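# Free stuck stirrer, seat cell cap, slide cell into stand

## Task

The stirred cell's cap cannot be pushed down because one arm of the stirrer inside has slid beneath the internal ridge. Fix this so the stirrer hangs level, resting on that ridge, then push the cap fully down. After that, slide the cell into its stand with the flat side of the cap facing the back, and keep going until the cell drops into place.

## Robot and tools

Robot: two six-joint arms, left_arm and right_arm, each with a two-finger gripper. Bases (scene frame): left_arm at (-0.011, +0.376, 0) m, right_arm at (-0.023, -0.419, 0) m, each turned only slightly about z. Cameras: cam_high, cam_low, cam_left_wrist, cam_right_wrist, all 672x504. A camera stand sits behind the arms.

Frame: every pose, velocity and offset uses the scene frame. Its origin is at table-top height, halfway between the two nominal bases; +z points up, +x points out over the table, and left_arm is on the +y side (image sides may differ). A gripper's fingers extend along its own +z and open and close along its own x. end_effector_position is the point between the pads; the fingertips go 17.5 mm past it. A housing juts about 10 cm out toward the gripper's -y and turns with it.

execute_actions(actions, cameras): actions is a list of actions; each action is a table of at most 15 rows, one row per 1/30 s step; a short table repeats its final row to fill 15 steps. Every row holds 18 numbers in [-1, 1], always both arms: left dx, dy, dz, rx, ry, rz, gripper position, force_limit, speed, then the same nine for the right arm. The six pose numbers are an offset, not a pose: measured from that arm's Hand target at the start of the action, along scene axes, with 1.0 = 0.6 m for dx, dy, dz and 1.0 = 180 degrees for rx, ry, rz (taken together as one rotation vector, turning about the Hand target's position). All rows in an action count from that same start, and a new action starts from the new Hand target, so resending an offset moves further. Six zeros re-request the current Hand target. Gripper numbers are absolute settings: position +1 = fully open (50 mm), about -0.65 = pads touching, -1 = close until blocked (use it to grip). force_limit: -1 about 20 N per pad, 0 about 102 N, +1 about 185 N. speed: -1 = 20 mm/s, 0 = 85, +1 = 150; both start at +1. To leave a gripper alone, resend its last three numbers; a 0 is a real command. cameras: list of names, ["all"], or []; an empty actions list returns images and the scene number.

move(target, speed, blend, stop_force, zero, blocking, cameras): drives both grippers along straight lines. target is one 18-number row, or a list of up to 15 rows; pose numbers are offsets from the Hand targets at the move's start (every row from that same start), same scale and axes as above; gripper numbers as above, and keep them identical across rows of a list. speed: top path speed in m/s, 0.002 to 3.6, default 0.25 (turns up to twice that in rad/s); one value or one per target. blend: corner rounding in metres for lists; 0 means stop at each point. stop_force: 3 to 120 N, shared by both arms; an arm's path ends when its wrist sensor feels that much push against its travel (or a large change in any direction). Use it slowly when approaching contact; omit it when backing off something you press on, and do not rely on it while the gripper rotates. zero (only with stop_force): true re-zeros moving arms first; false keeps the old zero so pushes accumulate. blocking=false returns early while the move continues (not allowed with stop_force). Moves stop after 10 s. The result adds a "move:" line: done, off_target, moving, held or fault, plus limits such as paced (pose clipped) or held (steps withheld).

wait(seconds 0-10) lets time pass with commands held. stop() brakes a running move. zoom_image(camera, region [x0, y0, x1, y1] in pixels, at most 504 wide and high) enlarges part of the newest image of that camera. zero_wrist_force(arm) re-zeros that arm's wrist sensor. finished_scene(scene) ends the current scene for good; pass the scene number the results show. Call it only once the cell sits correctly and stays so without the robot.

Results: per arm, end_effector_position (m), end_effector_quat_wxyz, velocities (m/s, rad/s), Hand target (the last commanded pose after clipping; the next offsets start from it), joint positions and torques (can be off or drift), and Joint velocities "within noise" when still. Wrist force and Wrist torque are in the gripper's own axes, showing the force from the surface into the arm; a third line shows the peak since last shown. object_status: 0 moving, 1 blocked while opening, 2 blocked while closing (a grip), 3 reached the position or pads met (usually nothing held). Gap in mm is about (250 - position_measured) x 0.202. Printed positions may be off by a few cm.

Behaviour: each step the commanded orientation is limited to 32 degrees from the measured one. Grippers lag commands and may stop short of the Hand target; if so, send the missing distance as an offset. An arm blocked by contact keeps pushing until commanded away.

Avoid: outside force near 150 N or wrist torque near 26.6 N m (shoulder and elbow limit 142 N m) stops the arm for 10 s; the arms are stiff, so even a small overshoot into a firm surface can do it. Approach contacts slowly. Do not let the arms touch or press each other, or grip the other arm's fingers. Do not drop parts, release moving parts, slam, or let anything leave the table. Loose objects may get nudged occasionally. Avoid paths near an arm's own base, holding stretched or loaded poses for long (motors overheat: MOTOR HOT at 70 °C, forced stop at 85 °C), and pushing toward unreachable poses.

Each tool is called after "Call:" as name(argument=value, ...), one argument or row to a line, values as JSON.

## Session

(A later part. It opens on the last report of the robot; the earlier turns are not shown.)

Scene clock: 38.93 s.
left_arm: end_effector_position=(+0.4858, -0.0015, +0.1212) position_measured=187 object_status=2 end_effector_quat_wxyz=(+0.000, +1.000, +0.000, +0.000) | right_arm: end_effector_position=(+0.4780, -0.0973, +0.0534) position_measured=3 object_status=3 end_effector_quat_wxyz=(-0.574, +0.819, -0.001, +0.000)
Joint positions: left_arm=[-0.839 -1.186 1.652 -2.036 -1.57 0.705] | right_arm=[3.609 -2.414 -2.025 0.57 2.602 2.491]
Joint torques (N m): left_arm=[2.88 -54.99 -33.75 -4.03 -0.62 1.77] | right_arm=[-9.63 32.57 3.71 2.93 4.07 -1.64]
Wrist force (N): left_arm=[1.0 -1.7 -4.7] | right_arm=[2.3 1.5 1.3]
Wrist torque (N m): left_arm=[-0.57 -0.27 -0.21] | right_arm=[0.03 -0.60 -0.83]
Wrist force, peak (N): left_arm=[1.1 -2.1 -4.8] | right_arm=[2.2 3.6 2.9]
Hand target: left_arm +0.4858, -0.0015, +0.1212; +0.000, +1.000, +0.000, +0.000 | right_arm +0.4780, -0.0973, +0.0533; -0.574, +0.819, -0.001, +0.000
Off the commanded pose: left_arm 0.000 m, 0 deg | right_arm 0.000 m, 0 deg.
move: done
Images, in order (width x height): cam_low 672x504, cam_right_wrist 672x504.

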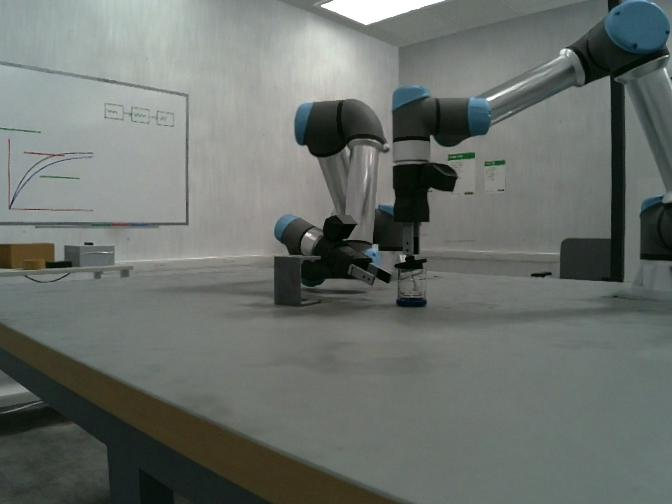

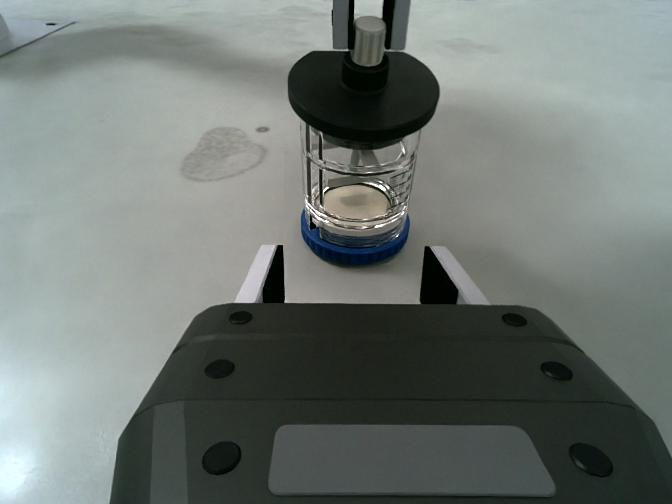

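Call:
move(
  target=[0,0,0,0,0,0,-1,-0.7,-1,0.0066,0.148,0,0,0,0,1,-0.6,-1],
  speed=0.06,
  stop_force=5,
  cameras=["cam_right_wrist","cam_low"],
)

Call:
zoom_image(
  camera="cam_low",
  region=[300, 160, 480, 320],
)

Scene clock: 40.37 s.
left_arm: end_effector_position=(+0.4858, -0.0015, +0.1212) position_measured=187 object_status=2 end_effector_quat_wxyz=(+0.000, +1.000, +0.000, +0.000) | right_arm: end_effector_position=(+0.4792, -0.0572, +0.0542) position_measured=3 object_status=3 end_effector_quat_wxyz=(-0.574, +0.819, +0.001, +0.000)
Joint positions: left_arm=[-0.839 -1.186 1.652 -2.036 -1.57 0.705] | right_arm=[3.681 -2.435 -1.979 0.616 2.549 2.572]
Joint torques (N m): left_arm=[0.56 -54.94 -33.37 -3.81 -0.52 1.65] | right_arm=[-0.8 39.96 10.92 3.07 1.03 0.05]
Wrist force (N): left_arm=[0.7 -1.8 -4.9] | right_arm=[2.4 1.7 1.4]
Wrist torque (N m): left_arm=[-0.59 -0.22 -0.21] | right_arm=[0.07 -0.62 -0.74]
Wrist force, peak (N): left_arm=[0.7 -1.8 -5.0] | right_arm=[2.4 0.2 4.6]
Hand target: left_arm +0.4858, -0.0015, +0.1212; +0.000, +1.000, +0.000, +0.000 | right_arm +0.4792, -0.0572, +0.0542; -0.574, +0.819, +0.001, +0.000 (not the last commanded pose)
Tool commands: left_gripper/position=-1.0 left_gripper/force_limit=-0.7 left_gripper/speed=-1.0 right_gripper/position=+1.0 right_gripper/force_limit=-0.6 right_gripper/speed=-1.0
Off the commanded pose: left_arm 0.000 m, 0 deg | right_arm 0.049 m, 0 deg.
FORCE FAULT: contact force on the right arm reached its limit, and that arm stopped. The contact can be on any part of that arm, not only on its tool. That arm's remaining commands of this call were not run. That arm is still stopped at the end of this call. That arm stays stopped for about 10 more seconds. Until then a move that you send moves the other arm only, and its call returns only when the move has ended. Once the stop has ended, the next robot result says so. If the stop ends while you think or write, that arm runs what you send next, counted from a new Hand target: where the arm stands when the stop ends. While its stop runs, that arm takes no new command, but its gripper still runs the gripper command that each later call begins with. Until it ends, the stop uses up actions while you think or wait. An arm that is not stopped still takes commands.
move: fault (right_arm)
Images, in order (width x height): cam_low 672x504, cam_right_wrist 672x504.

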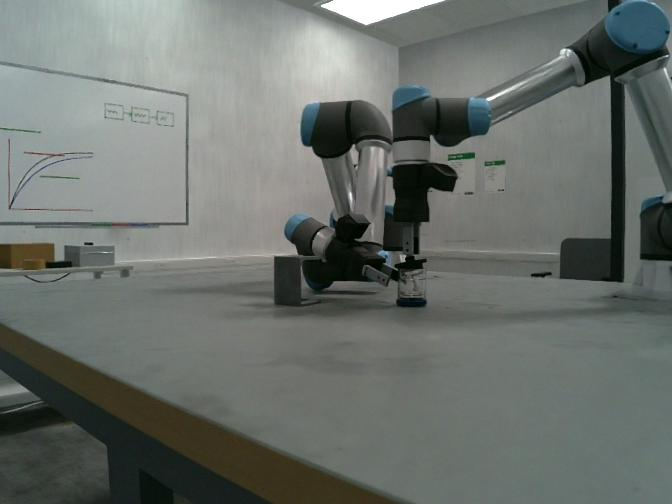

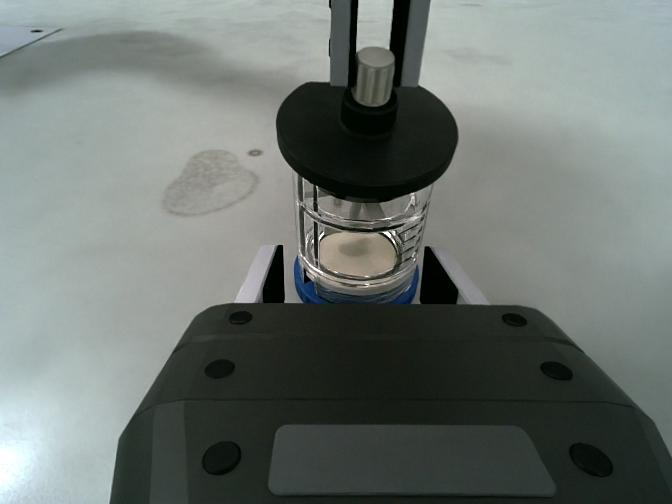

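Scaled by 2.800 from the camera's 672x504 image, which has a finer 960x720 frame.

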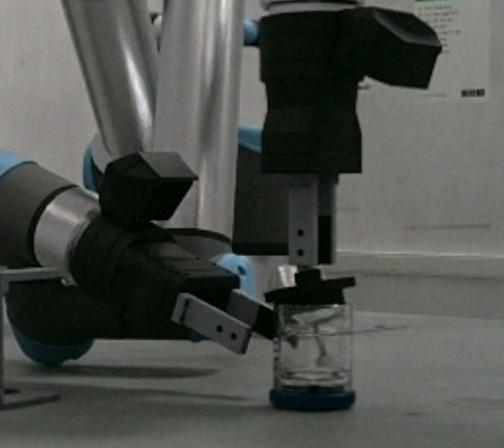

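Call:
wait(
  seconds=10,
)

Call:
move(
  target=[
    [0,0,0,0,0,0,-1,-0.7,-1,-0.003,-0.03,0.03,0,0,0,1,-0.6,-1],
    [0,0,0,0,0,0,-1,-0.7,-1,-0.003,-0.07,0.06,-0.04,0,0,1,-0.6,-1],
  ],
  speed=0.06,
  cameras=["cam_right_wrist","cam_low","cam_left_wrist"],
)

Call:
zoom_image(
  camera="cam_low",
  region=[240, 160, 480, 320],
)

Scene clock: 51.33 s.
left_arm: end_effector_position=(+0.4858, -0.0015, +0.1212) position_measured=187 object_status=2 end_effector_quat_wxyz=(+0.000, +1.000, +0.000, +0.000) | right_arm: end_effector_position=(+0.4792, -0.0572, +0.0542) position_measured=3 object_status=3 end_effector_quat_wxyz=(-0.574, +0.819, +0.001, +0.000)
Joint positions: left_arm=[-0.839 -1.186 1.652 -2.036 -1.57 0.705] | right_arm=[3.681 -2.435 -1.979 0.616 2.549 2.572]
Joint torques (N m): left_arm=[-5.59 -53.83 -32.65 -4.01 -0.6 1.57] | right_arm=[-0.42 40.39 10.51 2.95 1.06 0.13]
Wrist force (N): left_arm=[1.0 -2.0 -4.6] | right_arm=[2.0 1.7 1.4]
Wrist torque (N m): left_arm=[-0.62 -0.27 -0.21] | right_arm=[0.08 -0.57 -0.74]
Wrist force, peak (N): left_arm=[1.1 -1.8 -5.1] | right_arm=[2.6 1.9 1.4]
Hand target: left_arm +0.4858, -0.0015, +0.1212; +0.000, +1.000, +0.000, +0.000 | right_arm +0.4792, -0.0572, +0.0542; -0.574, +0.819, +0.001, +0.000 (not the last commanded pose)
Tool commands: left_gripper/position=-1.0 left_gripper/force_limit=-0.7 left_gripper/speed=-1.0 right_gripper/position=+1.0 right_gripper/force_limit=-0.6 right_gripper/speed=-1.0
Off the commanded pose: left_arm 0.000 m, 0 deg | right_arm 0.049 m, 0 deg.
FORCE FAULT, CONTINUED: the right arm's stop, for the force fault that an earlier result reported, is over. The rest of the stop counts as 19 of the actions that you can send in this scene. During its stop the right arm's controller moved it back a little. That arm's target is now where it stood when the stop ended, not its last command. That arm accepts commands again.
wait: 10.00 s; at rest from the start

Scene clock: 53.47 s.
left_arm: end_effector_position=(+0.4858, -0.0015, +0.1212) position_measured=187 object_status=2 end_effector_quat_wxyz=(+0.000, +1.000, +0.000, +0.000) | right_arm: end_effector_position=(+0.4774, -0.0993, +0.0901) position_measured=3 object_status=3 end_effector_quat_wxyz=(-0.521, +0.853, +0.001, +0.000)
Joint positions: left_arm=[-0.839 -1.186 1.652 -2.036 -1.57 0.705] | right_arm=[3.63 -2.213 -2.079 0.272 2.507 2.37]
Joint torques (N m): left_arm=[-5.66 -54.39 -32.77 -3.98 -0.64 1.46] | right_arm=[3.92 36.52 19.14 3.45 4.2 0.84]
Wrist force (N): left_arm=[0.7 -1.9 -5.0] | right_arm=[2.1 1.3 0.7]
Wrist torque (N m): left_arm=[-0.61 -0.22 -0.21] | right_arm=[0.04 -0.54 -0.81]
Wrist force, peak (N): left_arm=[0.9 -1.9 -5.2] | right_arm=[2.4 1.9 2.4]
Hand target: left_arm +0.4858, -0.0015, +0.1212; +0.000, +1.000, +0.000, +0.000 | right_arm +0.4774, -0.0992, +0.0902; -0.521, +0.853, +0.001, -0.001
Off the commanded pose: left_arm 0.000 m, 0 deg | right_arm 0.000 m, 0 deg.
move: done
Images, in order (width x height): cam_low 672x504, cam_left_wrist 672x504, cam_right_wrist 672x504.

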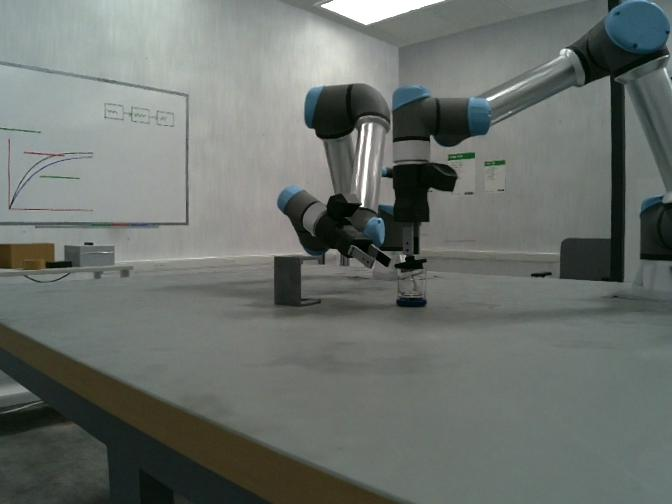

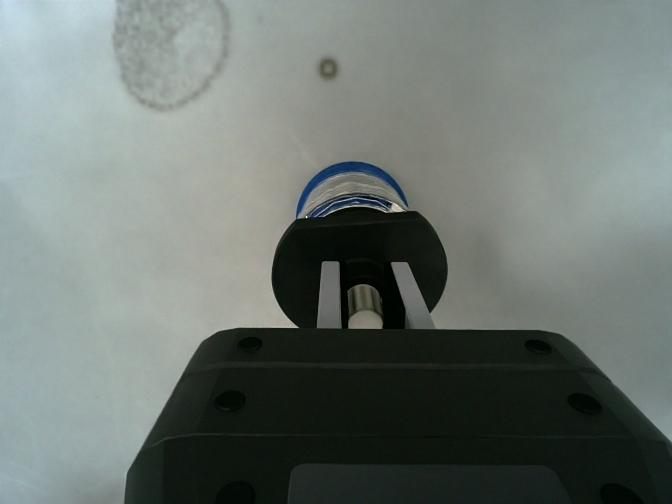

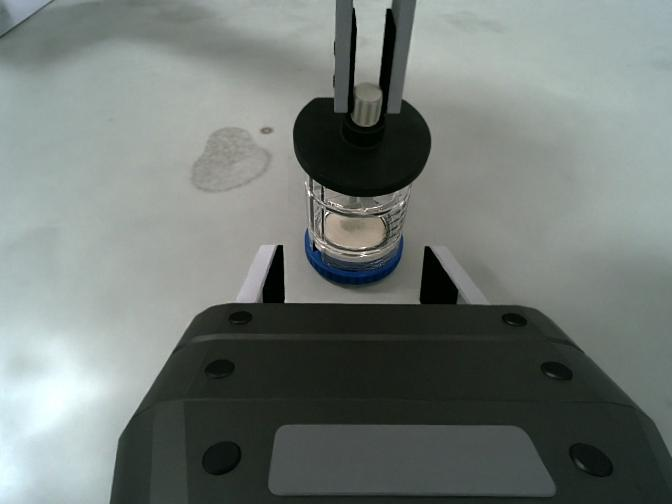

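Scaled by 2.100 from the camera's 672x504 image, which has a finer 960x720 frame.

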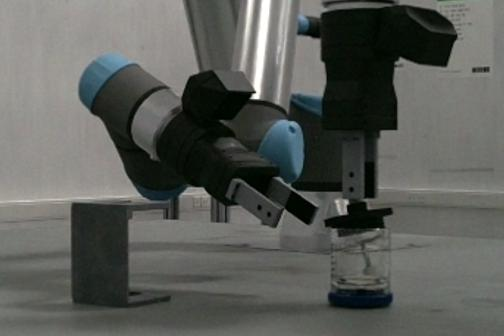

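Call:
move(
  target=[0,0,0,0,0,0,-1,-0.7,-1,0.0076,0.04,-0.052,0,0,0,1,-0.6,-1],
  speed=0.05,
  stop_force=5,
)

Call:
move(
  target=[0,0,0,0,0,0,-1,-0.7,-1,0,0.117,0,0,0,0,1,-0.6,-1],
  speed=0.04,
  stop_force=5,
  cameras=["cam_right_wrist","cam_low"],
)

Call:
zoom_image(
  camera="cam_low",
  region=[240, 160, 480, 320],
)

Scene clock: 55.67 s.
left_arm: end_effector_position=(+0.4858, -0.0015, +0.1212) position_measured=187 object_status=2 end_effector_quat_wxyz=(+0.000, +1.000, +0.000, +0.000) | right_arm: end_effector_position=(+0.4819, -0.0752, +0.0590) position_measured=3 object_status=3 end_effector_quat_wxyz=(-0.521, +0.853, +0.001, -0.001)
Joint positions: left_arm=[-0.839 -1.186 1.652 -2.036 -1.57 0.705] | right_arm=[3.669 -2.31 -2.036 0.365 2.482 2.419]
Joint torques (N m): left_arm=[-5.91 -55.38 -32.37 -3.85 -0.72 1.64] | right_arm=[-9.46 44.08 4.92 1.32 4.1 -1.66]
Wrist force (N): left_arm=[1.0 -1.7 -4.8] | right_arm=[1.9 1.5 0.9]
Wrist torque (N m): left_arm=[-0.57 -0.26 -0.21] | right_arm=[0.07 -0.53 -0.79]
Wrist force, peak (N): left_arm=[0.7 -1.8 -5.1] | right_arm=[1.9 1.9 1.5]
Hand target: left_arm +0.4858, -0.0015, +0.1212; +0.000, +1.000, +0.000, +0.000 | right_arm +0.4819, -0.0752, +0.0590; -0.521, +0.853, +0.001, -0.001
Off the commanded pose: left_arm 0.000 m, 0 deg | right_arm 0.000 m, 0 deg.
move: done

Scene clock: 57.97 s.
left_arm: end_effector_position=(+0.4858, -0.0015, +0.1213) position_measured=187 object_status=2 end_effector_quat_wxyz=(+0.000, +1.000, +0.000, +0.000) | right_arm: end_effector_position=(+0.4819, -0.0318, +0.0590) position_measured=3 object_status=3 end_effector_quat_wxyz=(-0.521, +0.853, +0.001, +0.000)
Joint positions: left_arm=[-0.839 -1.187 1.652 -2.036 -1.57 0.705] | right_arm=[3.744 -2.336 -1.988 0.409 2.43 2.504]
Joint torques (N m): left_arm=[-4.82 -28.33 -21.7 -4.02 -0.71 1.31] | right_arm=[4.39 47.2 18.14 2.23 -0.78 0.9]
Wrist force (N): left_arm=[-1.1 -2.5 -12.8] | right_arm=[4.2 1.8 1.1]
Wrist torque (N m): left_arm=[-0.53 -0.37 -0.19] | right_arm=[0.09 -0.51 -0.71]
Wrist force, peak (N): left_arm=[-3.0 -6.9 -12.6] | right_arm=[5.4 4.7 -4.1]
Hand target: left_arm +0.4858, -0.0015, +0.1212; +0.000, +1.000, +0.000, +0.000 | right_arm +0.4819, -0.0318, +0.0590; -0.521, +0.853, +0.001, +0.000 (not the last commanded pose)
Off the commanded pose: left_arm 0.000 m, 0 deg | right_arm 0.027 m, 0 deg.
move: contact (right_arm)
Images, in order (width x height): cam_low 672x504, cam_right_wrist 672x504.

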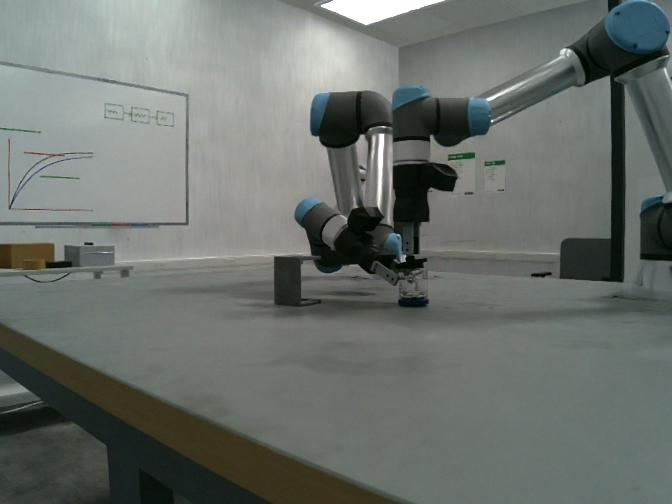

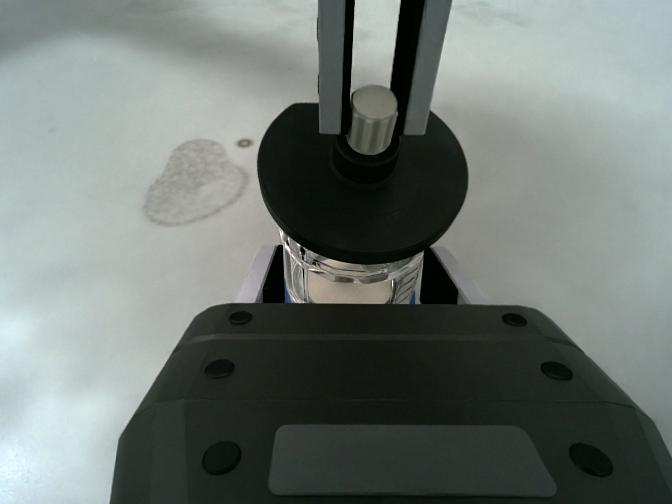

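Scaled by 2.100 from the camera's 672x504 image, which has a finer 960x720 frame.

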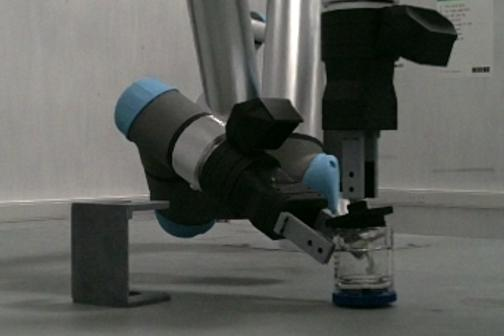

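Call:
move(
  target=[0,0,0,0,0,0,-1,-0.7,-1,0.0015,-0.025,0,0,0,0,1,-0.6,-1],
  speed=0.04,
  cameras=["cam_right_wrist"],
)

Call:
zoom_image(
  camera="cam_right_wrist",
  region=[220, 180, 480, 310],
)

Scene clock: 59.20 s.
left_arm: end_effector_position=(+0.4858, -0.0015, +0.1212) position_measured=187 object_status=2 end_effector_quat_wxyz=(+0.000, +1.000, +0.000, +0.000) | right_arm: end_effector_position=(+0.4828, -0.0469, +0.0590) position_measured=3 object_status=3 end_effector_quat_wxyz=(-0.521, +0.853, +0.001, -0.001)
Joint positions: left_arm=[-0.839 -1.186 1.652 -2.036 -1.57 0.705] | right_arm=[3.717 -2.328 -2.003 0.394 2.449 2.476]
Joint torques (N m): left_arm=[-5.74 -27.11 -12.18 -4.06 -0.7 1.54] | right_arm=[7.31 35.88 19.03 4.62 -0.66 0.9]
Wrist force (N): left_arm=[-0.1 -2.5 -13.3] | right_arm=[2.0 1.7 1.0]
Wrist torque (N m): left_arm=[-0.54 -0.23 -0.21] | right_arm=[0.10 -0.52 -0.73]
Wrist force, peak (N): left_arm=[-1.1 -2.8 -13.7] | right_arm=[4.4 1.7 1.2]
Hand target: left_arm +0.4858, -0.0015, +0.1212; +0.000, +1.000, +0.000, +0.000 | right_arm +0.4828, -0.0468, +0.0590; -0.521, +0.853, +0.001, +0.000
Off the commanded pose: left_arm 0.000 m, 0 deg | right_arm 0.000 m, 0 deg.
move: done
Images, in order (width x height): cam_right_wrist 672x504.

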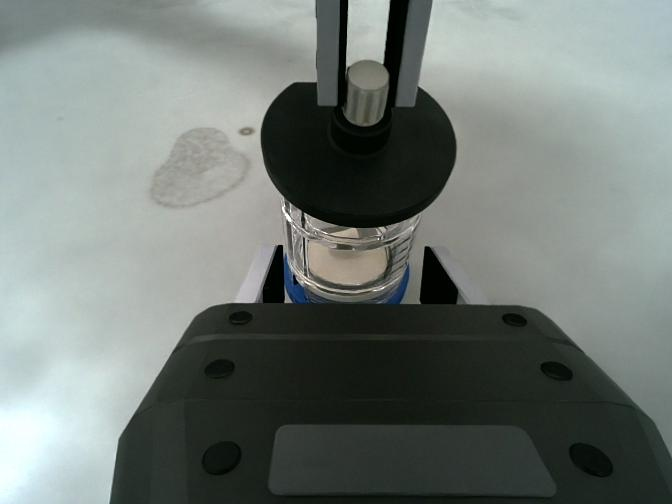

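Scaled by 1.938 from the camera's 672x504 image, which has a finer 960x720 frame.

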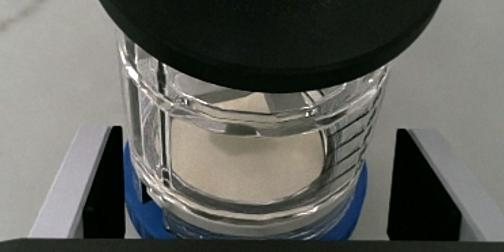

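Call:
move(
  target=[
    [0,0,0,0,0,0,0.2,-0.7,-1,0,0,0,0,0,0,1,-0.6,-1],
    [0,0.05,0.12,0,0,0,0.2,-0.7,-1,0,0,0,0,0,0,1,-0.6,-1],
  ],
  speed=0.1,
  cameras=["cam_right_wrist","cam_low"],
)

Call:
zoom_image(
  camera="cam_low",
  region=[340, 220, 460, 320],
)

Call:
zoom_image(
  camera="cam_right_wrist",
  region=[220, 60, 500, 310],
)

Scene clock: 62.00 s.
left_arm: end_effector_position=(+0.4859, +0.0285, +0.1933) position_measured=123 object_status=3 end_effector_quat_wxyz=(+0.000, +1.000, +0.000, +0.000) | right_arm: end_effector_position=(+0.4828, -0.0468, +0.0590) position_measured=3 object_status=3 end_effector_quat_wxyz=(-0.521, +0.853, +0.001, +0.000)
Joint positions: left_arm=[-0.806 -1.29 1.597 -1.877 -1.57 0.738] | right_arm=[3.718 -2.328 -2.003 0.394 2.448 2.476]
Joint torques (N m): left_arm=[-8.83 -31.81 -12.22 -4.33 1.57 -1.49] | right_arm=[7.12 33.05 18.36 5.16 -1.19 1.22]
Wrist force (N): left_arm=[0.6 -1.3 -2.7] | right_arm=[2.4 1.7 1.2]
Wrist torque (N m): left_arm=[-0.55 -0.23 -0.26] | right_arm=[0.11 -0.58 -0.75]
Wrist force, peak (N): left_arm=[0.3 -3.0 -13.7] | right_arm=[2.4 1.7 1.3]
Hand target: left_arm +0.4858, +0.0285, +0.1932; +0.000, +1.000, +0.000, +0.000 | right_arm +0.4828, -0.0468, +0.0590; -0.521, +0.853, +0.001, +0.000
Off the commanded pose: left_arm 0.000 m, 0 deg | right_arm 0.000 m, 0 deg.
move: done
Images, in order (width x height): cam_low 672x504, cam_right_wrist 672x504.

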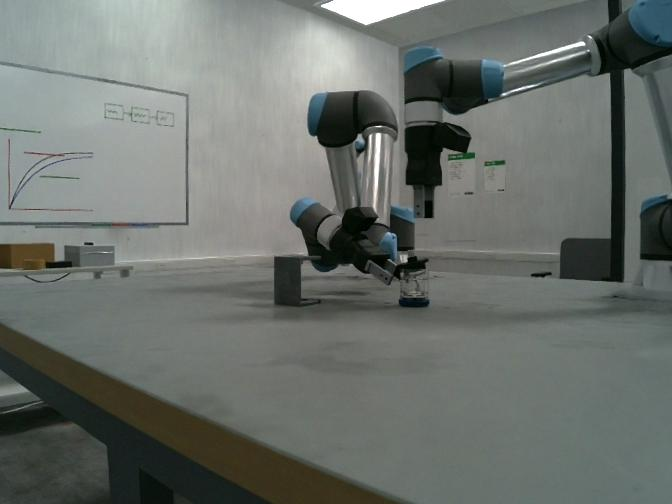

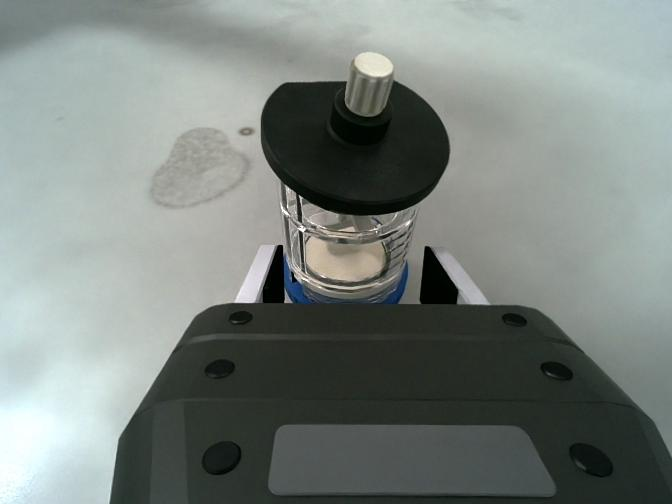

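Scaled by 4.200 from the camera's 672x504 image, which has a finer 960x720 frame.

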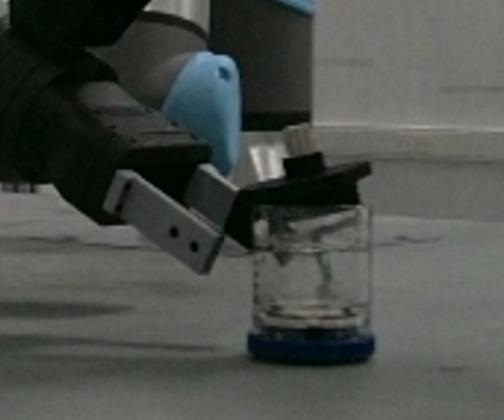

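Scaled by 1.800 from the camera's 672x504 image, which has a finer 960x720 frame.

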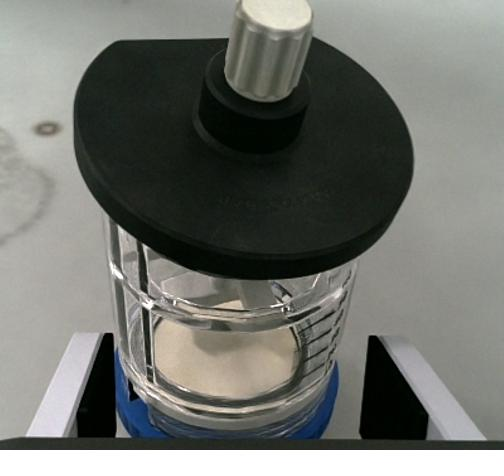

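Call:
move(
  target=[
    [0,0,0,0,0,0,0.2,-0.7,-1,-0.002,0,0,0,0,0,1,-0.6,-1],
  ],
  speed=0.04,
)

Call:
move(
  target=[0,0,0,0,0,0,0.2,-0.7,-1,0,0.075,0,0,0,0,1,-0.6,-1],
  speed=0.03,
  stop_force=3,
  cameras=["cam_right_wrist","cam_low"],
)

Scene clock: 63.03 s.
left_arm: end_effector_position=(+0.4858, +0.0285, +0.1932) position_measured=123 object_status=3 end_effector_quat_wxyz=(+0.000, +1.000, +0.000, +0.000) | right_arm: end_effector_position=(+0.4816, -0.0468, +0.0589) position_measured=3 object_status=3 end_effector_quat_wxyz=(-0.521, +0.853, +0.001, +0.000)
Joint positions: left_arm=[-0.806 -1.29 1.597 -1.877 -1.57 0.738] | right_arm=[3.719 -2.327 -2.006 0.398 2.448 2.477]
Joint torques (N m): left_arm=[-8.12 -31.19 -11.47 -1.49 1.5 -1.74] | right_arm=[5.47 46.71 8.25 4.48 -1.26 1.02]
Wrist force (N): left_arm=[0.5 -1.4 -2.8] | right_arm=[2.2 1.7 1.1]
Wrist torque (N m): left_arm=[-0.55 -0.22 -0.26] | right_arm=[0.11 -0.55 -0.82]
Wrist force, peak (N): left_arm=[0.8 -1.7 -2.9] | right_arm=[2.3 1.8 1.3]
Hand target: left_arm +0.4858, +0.0285, +0.1932; +0.000, +1.000, +0.000, +0.000 | right_arm +0.4816, -0.0468, +0.0590; -0.521, +0.853, +0.001, +0.000
Off the commanded pose: left_arm 0.000 m, 0 deg | right_arm 0.000 m, 0 deg.
move: done

Scene clock: 65.53 s.
left_arm: end_effector_position=(+0.4858, +0.0285, +0.1932) position_measured=123 object_status=3 end_effector_quat_wxyz=(+0.000, +1.000, +0.000, +0.000) | right_arm: end_effector_position=(+0.4816, -0.0018, +0.0590) position_measured=3 object_status=3 end_effector_quat_wxyz=(-0.521, +0.853, +0.001, +0.000)
Joint positions: left_arm=[-0.806 -1.29 1.597 -1.877 -1.57 0.738] | right_arm=[3.792 -2.355 -1.951 0.428 2.394 2.554]
Joint torques (N m): left_arm=[-10.09 -30.43 -13.48 -1.32 1.79 -1.5] | right_arm=[-9.08 47.73 4.74 1.3 3.85 -1.52]
Wrist force (N): left_arm=[0.6 -1.4 -2.6] | right_arm=[2.2 1.6 1.3]
Wrist torque (N m): left_arm=[-0.54 -0.23 -0.26] | right_arm=[0.10 -0.51 -0.80]
Wrist force, peak (N): left_arm=[0.8 -1.4 -2.9] | right_arm=[2.4 1.8 1.2]
Hand target: left_arm +0.4858, +0.0285, +0.1932; +0.000, +1.000, +0.000, +0.000 | right_arm +0.4816, -0.0018, +0.0590; -0.521, +0.853, +0.001, +0.000
Off the commanded pose: left_arm 0.000 m, 0 deg | right_arm 0.000 m, 0 deg.
move: done
Images, in order (width x height): cam_low 672x504, cam_right_wrist 672x504.

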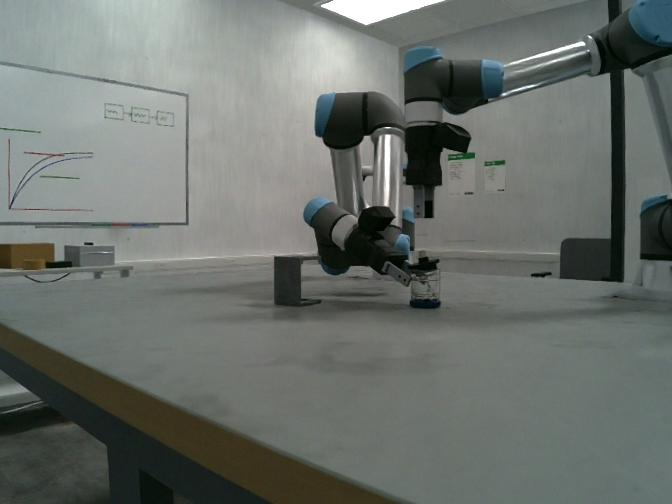

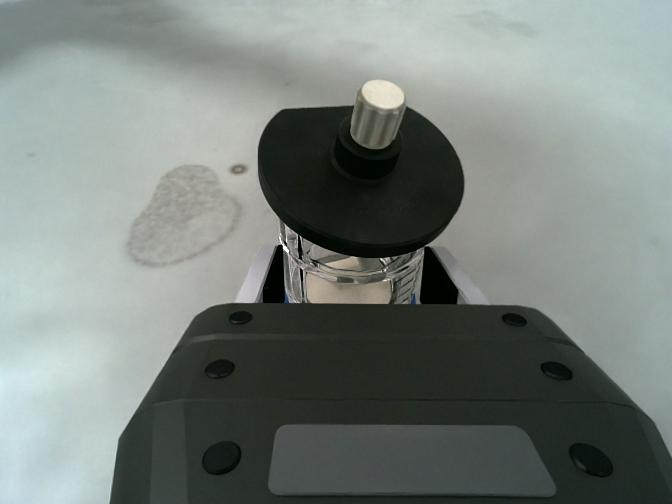

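Call:
move(
  target=[0,0.05,0.05,0,0,0,0.2,-0.7,-1,0,-0.15,0.02,-0.04,0,0,1,-0.6,-1],
  speed=0.1,
  cameras=["cam_right_wrist"],
)

Call:
zoom_image(
  camera="cam_right_wrist",
  region=[250, 80, 470, 300],
)

Scene clock: 67.70 s.
left_arm: end_effector_position=(+0.4858, +0.0585, +0.2233) position_measured=123 object_status=3 end_effector_quat_wxyz=(+0.000, +1.000, +0.000, +0.000) | right_arm: end_effector_position=(+0.4817, -0.0918, +0.0709) position_measured=3 object_status=3 end_effector_quat_wxyz=(-0.467, +0.884, +0.001, -0.001)
Joint positions: left_arm=[-0.77 -1.348 1.592 -1.814 -1.57 0.773] | right_arm=[3.67 -2.177 -2.07 0.128 2.393 2.314]
Joint torques (N m): left_arm=[-8.84 -29.46 -25.14 -5.33 1.03 -1.65] | right_arm=[2.57 39.21 18.86 2.93 3.8 -0.43]
Wrist force (N): left_arm=[0.7 -1.4 -2.6] | right_arm=[2.0 1.0 0.9]
Wrist torque (N m): left_arm=[-0.54 -0.23 -0.27] | right_arm=[0.04 -0.46 -0.77]
Wrist force, peak (N): left_arm=[0.8 -1.9 -3.3] | right_arm=[2.0 1.2 3.0]
Hand target: left_arm +0.4858, +0.0585, +0.2232; +0.000, +1.000, +0.000, +0.000 | right_arm +0.4816, -0.0918, +0.0710; -0.467, +0.884, +0.001, -0.001
Off the commanded pose: left_arm 0.000 m, 0 deg | right_arm 0.000 m, 0 deg.
move: done
Images, in order (width x height): cam_right_wrist 672x504.

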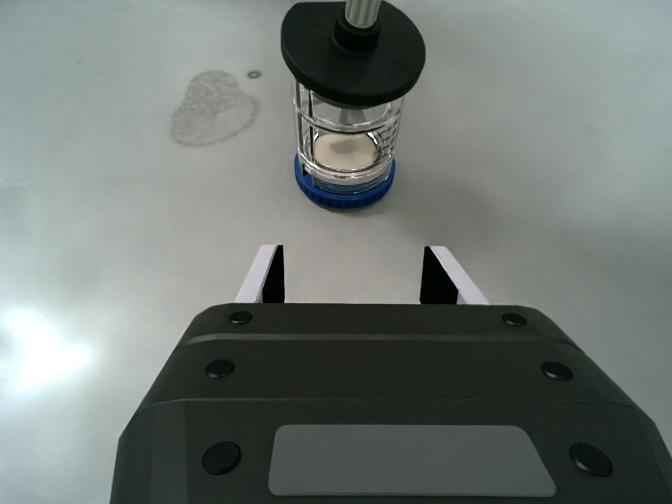

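Scaled by 2.291 from the camera's 672x504 image, which has a finer 960x720 frame.

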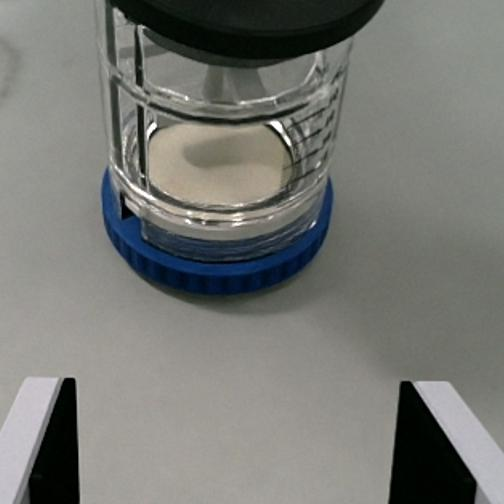

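Call:
execute_actions(
  actions=[],
)

Scene clock: 68.77 s.
left_arm: end_effector_position=(+0.4858, +0.0585, +0.2232) position_measured=123 object_status=3 end_effector_quat_wxyz=(+0.000, +1.000, +0.000, +0.000) | right_arm: end_effector_position=(+0.4816, -0.0918, +0.0710) position_measured=3 object_status=3 end_effector_quat_wxyz=(-0.467, +0.884, +0.001, -0.001)
Joint positions: left_arm=[-0.77 -1.348 1.592 -1.814 -1.57 0.773] | right_arm=[3.67 -2.176 -2.07 0.128 2.393 2.314]
Joint velocities: within noise
Joint torques (N m): left_arm=[-9.73 -27.54 -13.89 -5.13 0.09 -1.61] | right_arm=[6.78 42.67 21.21 1.53 3.98 -1.15]
Wrist force (N): left_arm=[0.9 -1.1 -2.6] | right_arm=[1.8 1.2 0.8]
Wrist torque (N m): left_arm=[-0.50 -0.26 -0.27] | right_arm=[0.07 -0.44 -0.76]
Wrist force, peak (N): left_arm=[0.8 -1.5 -2.8] | right_arm=[2.0 1.2 1.0]
Hand target: left_arm +0.4858, +0.0585, +0.2232; +0.000, +1.000, +0.000, +0.000 | right_arm +0.4816, -0.0918, +0.0710; -0.467, +0.884, +0.001, -0.001
Tool commands: left_gripper/position=+0.2 left_gripper/force_limit=-0.7 left_gripper/speed=-1.0 right_gripper/position=+1.0 right_gripper/force_limit=-0.6 right_gripper/speed=-1.0
Off the commanded pose: left_arm 0.000 m, 0 deg | right_arm 0.000 m, 0 deg.

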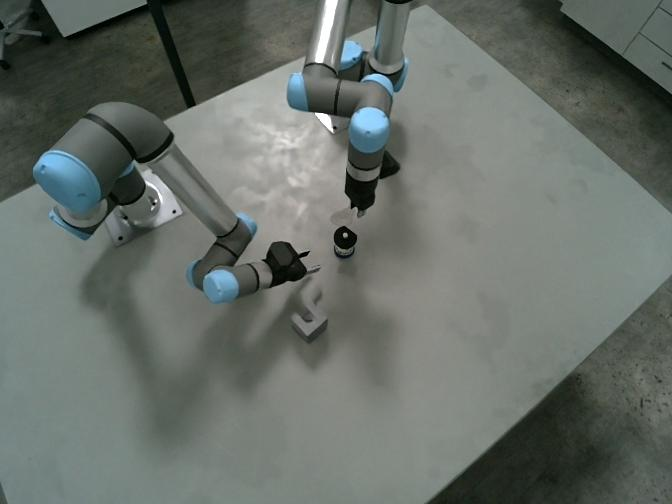

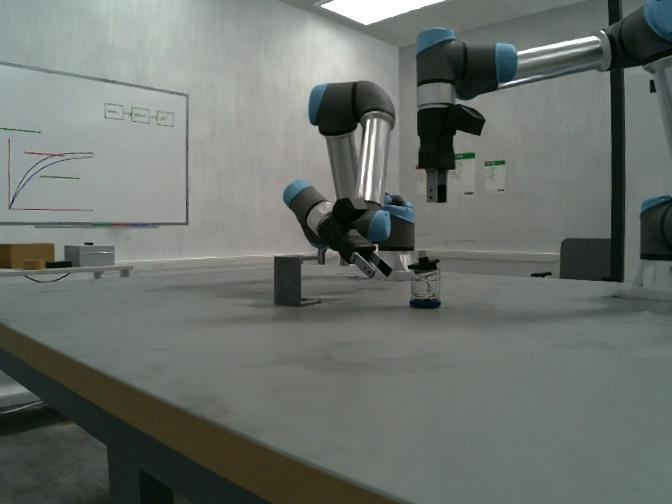

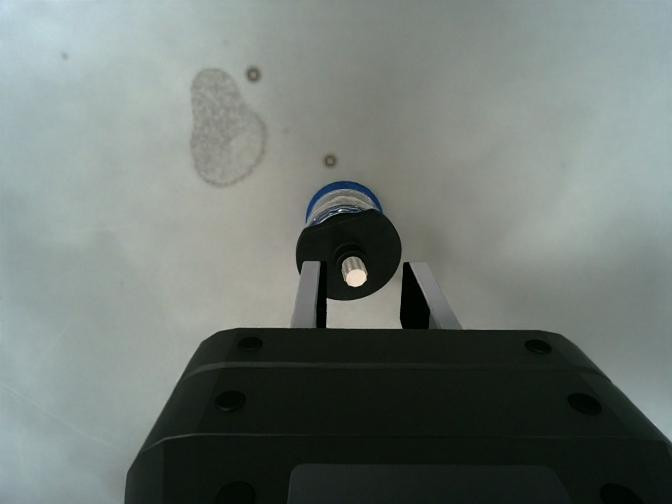

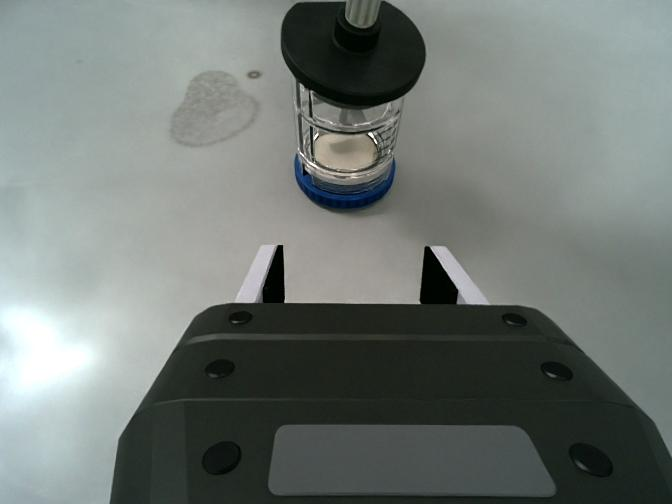

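Call:
zoom_image(
  camera="cam_right_wrist",
  region=[260, 0, 460, 220],
)

Call:
zoom_image(
  camera="cam_low",
  region=[380, 240, 470, 320],
)

Call:
zoom_image(
  camera="cam_left_wrist",
  region=[270, 160, 430, 320],
)

Scaled by 2.291 from the camera's 672x504 image, which has a finer 960x720 frame.

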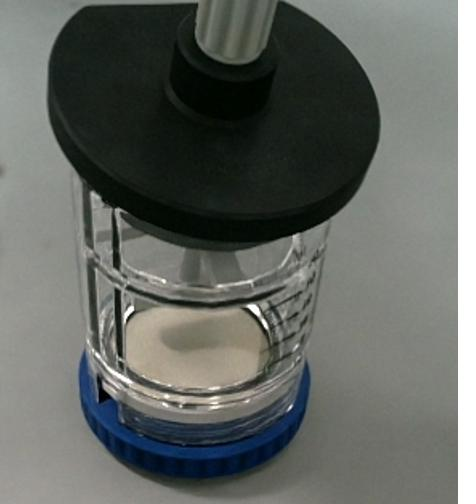

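Scaled by 5.600 from the camera's 672x504 image, which has a finer 960x720 frame.

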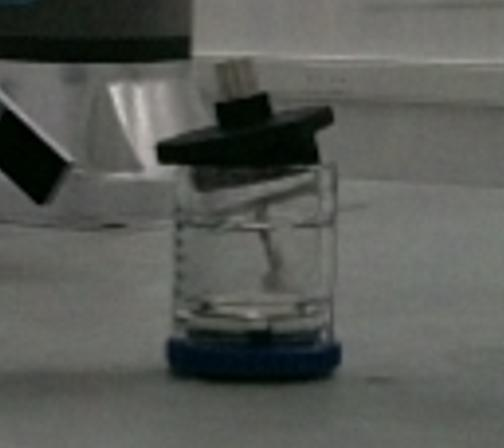

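Scaled by 3.150 from the camera's 672x504 image, which has a finer 960x720 frame.

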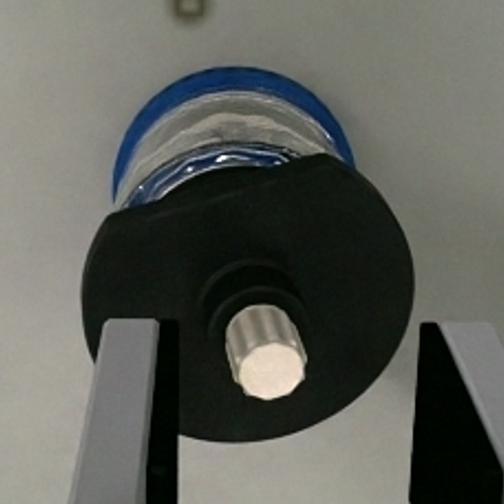

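Call:
move(
  target=[0,0,0,0,0,0,0.2,-0.7,-1, 0,-0.08,0.05,0.107,0,0,1,-0.6,-1],
  cameras=["cam_right_wrist"],
)

Call:
zoom_image(
  camera="cam_right_wrist",
  region=[260, 100, 420, 260],
)

Scene clock: 71.77 s.
left_arm: end_effector_position=(+0.4858, +0.0585, +0.2232) position_measured=123 object_status=3 end_effector_quat_wxyz=(+0.000, +1.000, +0.000, +0.000) | right_arm: end_effector_position=(+0.4817, -0.1398, +0.1009) position_measured=3 object_status=3 end_effector_quat_wxyz=(-0.608, +0.794, +0.001, +0.000)
Joint positions: left_arm=[-0.77 -1.348 1.592 -1.814 -1.57 0.773] | right_arm=[3.513 -2.352 -2.037 0.542 2.728 2.478]
Joint torques (N m): left_arm=[-9.5 -29.36 -13.64 -5.17 -0.95 -1.58] | right_arm=[-1.84 37.12 4.11 4.44 3.71 0.49]
Wrist force (N): left_arm=[0.6 -1.2 -2.7] | right_arm=[2.3 1.7 1.6]
Wrist torque (N m): left_arm=[-0.52 -0.21 -0.27] | right_arm=[0.05 -0.63 -0.79]
Wrist force, peak (N): left_arm=[0.7 -1.5 -2.9] | right_arm=[2.2 2.1 2.4]
Hand target: left_arm +0.4858, +0.0585, +0.2232; +0.000, +1.000, +0.000, +0.000 | right_arm +0.4816, -0.1398, +0.1010; -0.608, +0.794, +0.001, +0.000
Off the commanded pose: left_arm 0.000 m, 0 deg | right_arm 0.000 m, 0 deg.
move: done
Images, in order (width x height): cam_right_wrist 672x504.

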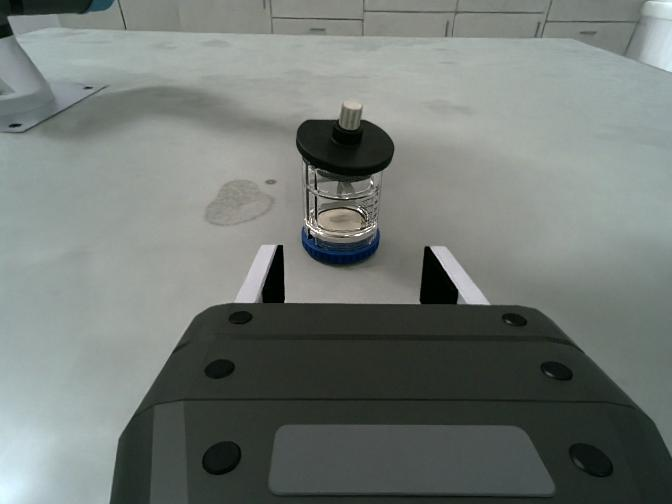

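Scaled by 3.150 from the camera's 672x504 image, which has a finer 960x720 frame.

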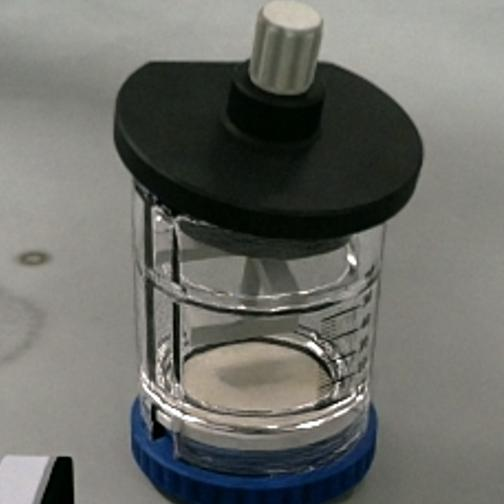

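Call:
move(
  target=[0,0,0,0,0,0,0.2,-0.7,-1, 0.03,0.03,-0.03,0.0654,0.497,-0.0654,1,-0.6,-1],
  cameras=["cam_right_wrist"],
)

Scene clock: 73.70 s.
left_arm: end_effector_position=(+0.4858, +0.0585, +0.2232) position_measured=123 object_status=3 end_effector_quat_wxyz=(+0.000, +1.000, +0.000, +0.000) | right_arm: end_effector_position=(+0.4875, -0.1341, +0.0960) position_measured=3 object_status=3 end_effector_quat_wxyz=(-0.614, +0.751, -0.170, -0.173)
Joint positions: left_arm=[-0.77 -1.348 1.592 -1.814 -1.57 0.773] | right_arm=[3.504 -2.443 -1.949 0.619 2.82 3.032]
Joint torques (N m): left_arm=[-8.66 -28.35 -13.33 -5.17 -0.72 -1.55] | right_arm=[-1.08 40.72 9.84 2.43 1.4 0.46]
Wrist force (N): left_arm=[0.6 -1.3 -2.7] | right_arm=[2.2 1.6 1.3]
Wrist torque (N m): left_arm=[-0.53 -0.21 -0.26] | right_arm=[0.01 -0.64 -0.90]
Wrist force, peak (N): left_arm=[1.0 -1.6 -2.9] | right_arm=[2.8 3.7 1.6]
Hand target: left_arm +0.4858, +0.0585, +0.2232; +0.000, +1.000, +0.000, +0.000 | right_arm +0.4875, -0.1341, +0.0960; -0.614, +0.751, -0.170, -0.173 (not the last commanded pose)
Tool commands: left_gripper/position=+0.2 left_gripper/force_limit=-0.7 left_gripper/speed=-1.0 right_gripper/position=+1.0 right_gripper/force_limit=-0.6 right_gripper/speed=-1.0
Off the commanded pose: left_arm 0.000 m, 0 deg | right_arm 0.022 m, 63 deg.
FORCE FAULT: contact force on the right arm reached its limit, and that arm stopped. The contact can be on any part of that arm, not only on its tool. That arm's remaining commands of this call were not run. That arm is still stopped at the end of this call. That arm stays stopped for about 10 more seconds. Until then a move that you send moves the other arm only, and its call returns only when the move has ended. Once the stop has ended, the next robot result says so. If the stop ends while you think or write, that arm runs what you send next, counted from a new Hand target: where the arm stands when the stop ends. While its stop runs, that arm takes no new command, but its gripper still runs the gripper command that each later call begins with. Until it ends, the stop uses up actions while you think or wait. An arm that is not stopped still takes commands.
move: fault (right_arm)
Images, in order (width x height): cam_right_wrist 672x504.

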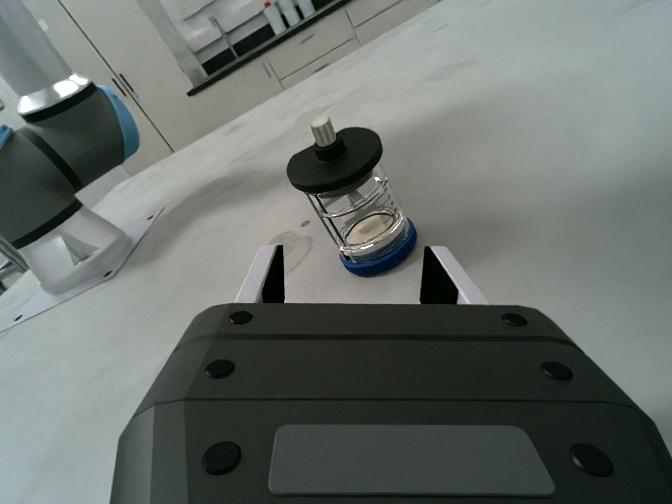

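Call:
wait(
  seconds=10,
)

Call:
wait(
  seconds=1,
)

Scene clock: 83.83 s.
left_arm: end_effector_position=(+0.4858, +0.0585, +0.2232) position_measured=123 object_status=3 end_effector_quat_wxyz=(+0.000, +1.000, +0.000, +0.000) | right_arm: end_effector_position=(+0.4875, -0.1341, +0.0960) position_measured=3 object_status=3 end_effector_quat_wxyz=(-0.614, +0.751, -0.170, -0.173)
Joint positions: left_arm=[-0.77 -1.348 1.592 -1.814 -1.57 0.773] | right_arm=[3.504 -2.443 -1.949 0.619 2.82 3.032]
Joint torques (N m): left_arm=[-8.85 -29.51 -14.34 -5.2 -0.28 -1.54] | right_arm=[-1.7 40.37 9.81 2.49 1.26 0.41]
Wrist force (N): left_arm=[0.5 -1.4 -2.6] | right_arm=[2.3 1.5 1.4]
Wrist torque (N m): left_arm=[-0.54 -0.20 -0.27] | right_arm=[-0.01 -0.65 -0.90]
Wrist force, peak (N): left_arm=[0.8 -1.4 -3.0] | right_arm=[2.4 1.7 1.5]
Hand target: left_arm +0.4858, +0.0585, +0.2232; +0.000, +1.000, +0.000, +0.000 | right_arm +0.4875, -0.1341, +0.0960; -0.614, +0.751, -0.170, -0.173 (not the last commanded pose)
Tool commands: left_gripper/position=+0.2 left_gripper/force_limit=-0.7 left_gripper/speed=-1.0 right_gripper/position=+1.0 right_gripper/force_limit=-0.6 right_gripper/speed=-1.0
Off the commanded pose: left_arm 0.000 m, 0 deg | right_arm 0.022 m, 63 deg.
FORCE FAULT, CONTINUED: the right arm's stop, for the force fault that an earlier result reported, is over. The rest of the stop counts as 20 of the actions that you can send in this scene. That arm's target is now where it stood when the stop ended, not its last command. That arm accepts commands again.
wait: 10.00 s; at rest by 0.03 s

Scene clock: 84.83 s.
left_arm: end_effector_position=(+0.4858, +0.0585, +0.2232) position_measured=123 object_status=3 end_effector_quat_wxyz=(+0.000, +1.000, +0.000, +0.000) | right_arm: end_effector_position=(+0.4875, -0.1341, +0.0960) position_measured=3 object_status=3 end_effector_quat_wxyz=(-0.614, +0.751, -0.170, -0.173)
Joint positions: left_arm=[-0.77 -1.348 1.592 -1.814 -1.57 0.773] | right_arm=[3.504 -2.443 -1.949 0.619 2.82 3.032]
Joint torques (N m): left_arm=[-8.18 -31.37 -13.82 -5.06 -0.22 -1.55] | right_arm=[-0.96 40.75 9.51 2.43 1.32 0]
Wrist force (N): left_arm=[0.7 -1.6 -2.6] | right_arm=[2.3 1.8 1.3]
Wrist torque (N m): left_arm=[-0.57 -0.22 -0.27] | right_arm=[0.05 -0.66 -0.90]
Wrist force, peak (N): left_arm=[0.7 -1.5 -3.0] | right_arm=[2.4 1.8 1.3]
Hand target: left_arm +0.4858, +0.0585, +0.2232; +0.000, +1.000, +0.000, +0.000 | right_arm +0.4875, -0.1341, +0.0960; -0.614, +0.751, -0.170, -0.173 (not the last commanded pose)
Tool commands: left_gripper/position=+0.2 left_gripper/force_limit=-0.7 left_gripper/speed=-1.0 right_gripper/position=+1.0 right_gripper/force_limit=-0.6 right_gripper/speed=-1.0
Off the commanded pose: left_arm 0.000 m, 0 deg | right_arm 0.022 m, 63 deg.
wait: 1.00 s; at rest by 0.17 s


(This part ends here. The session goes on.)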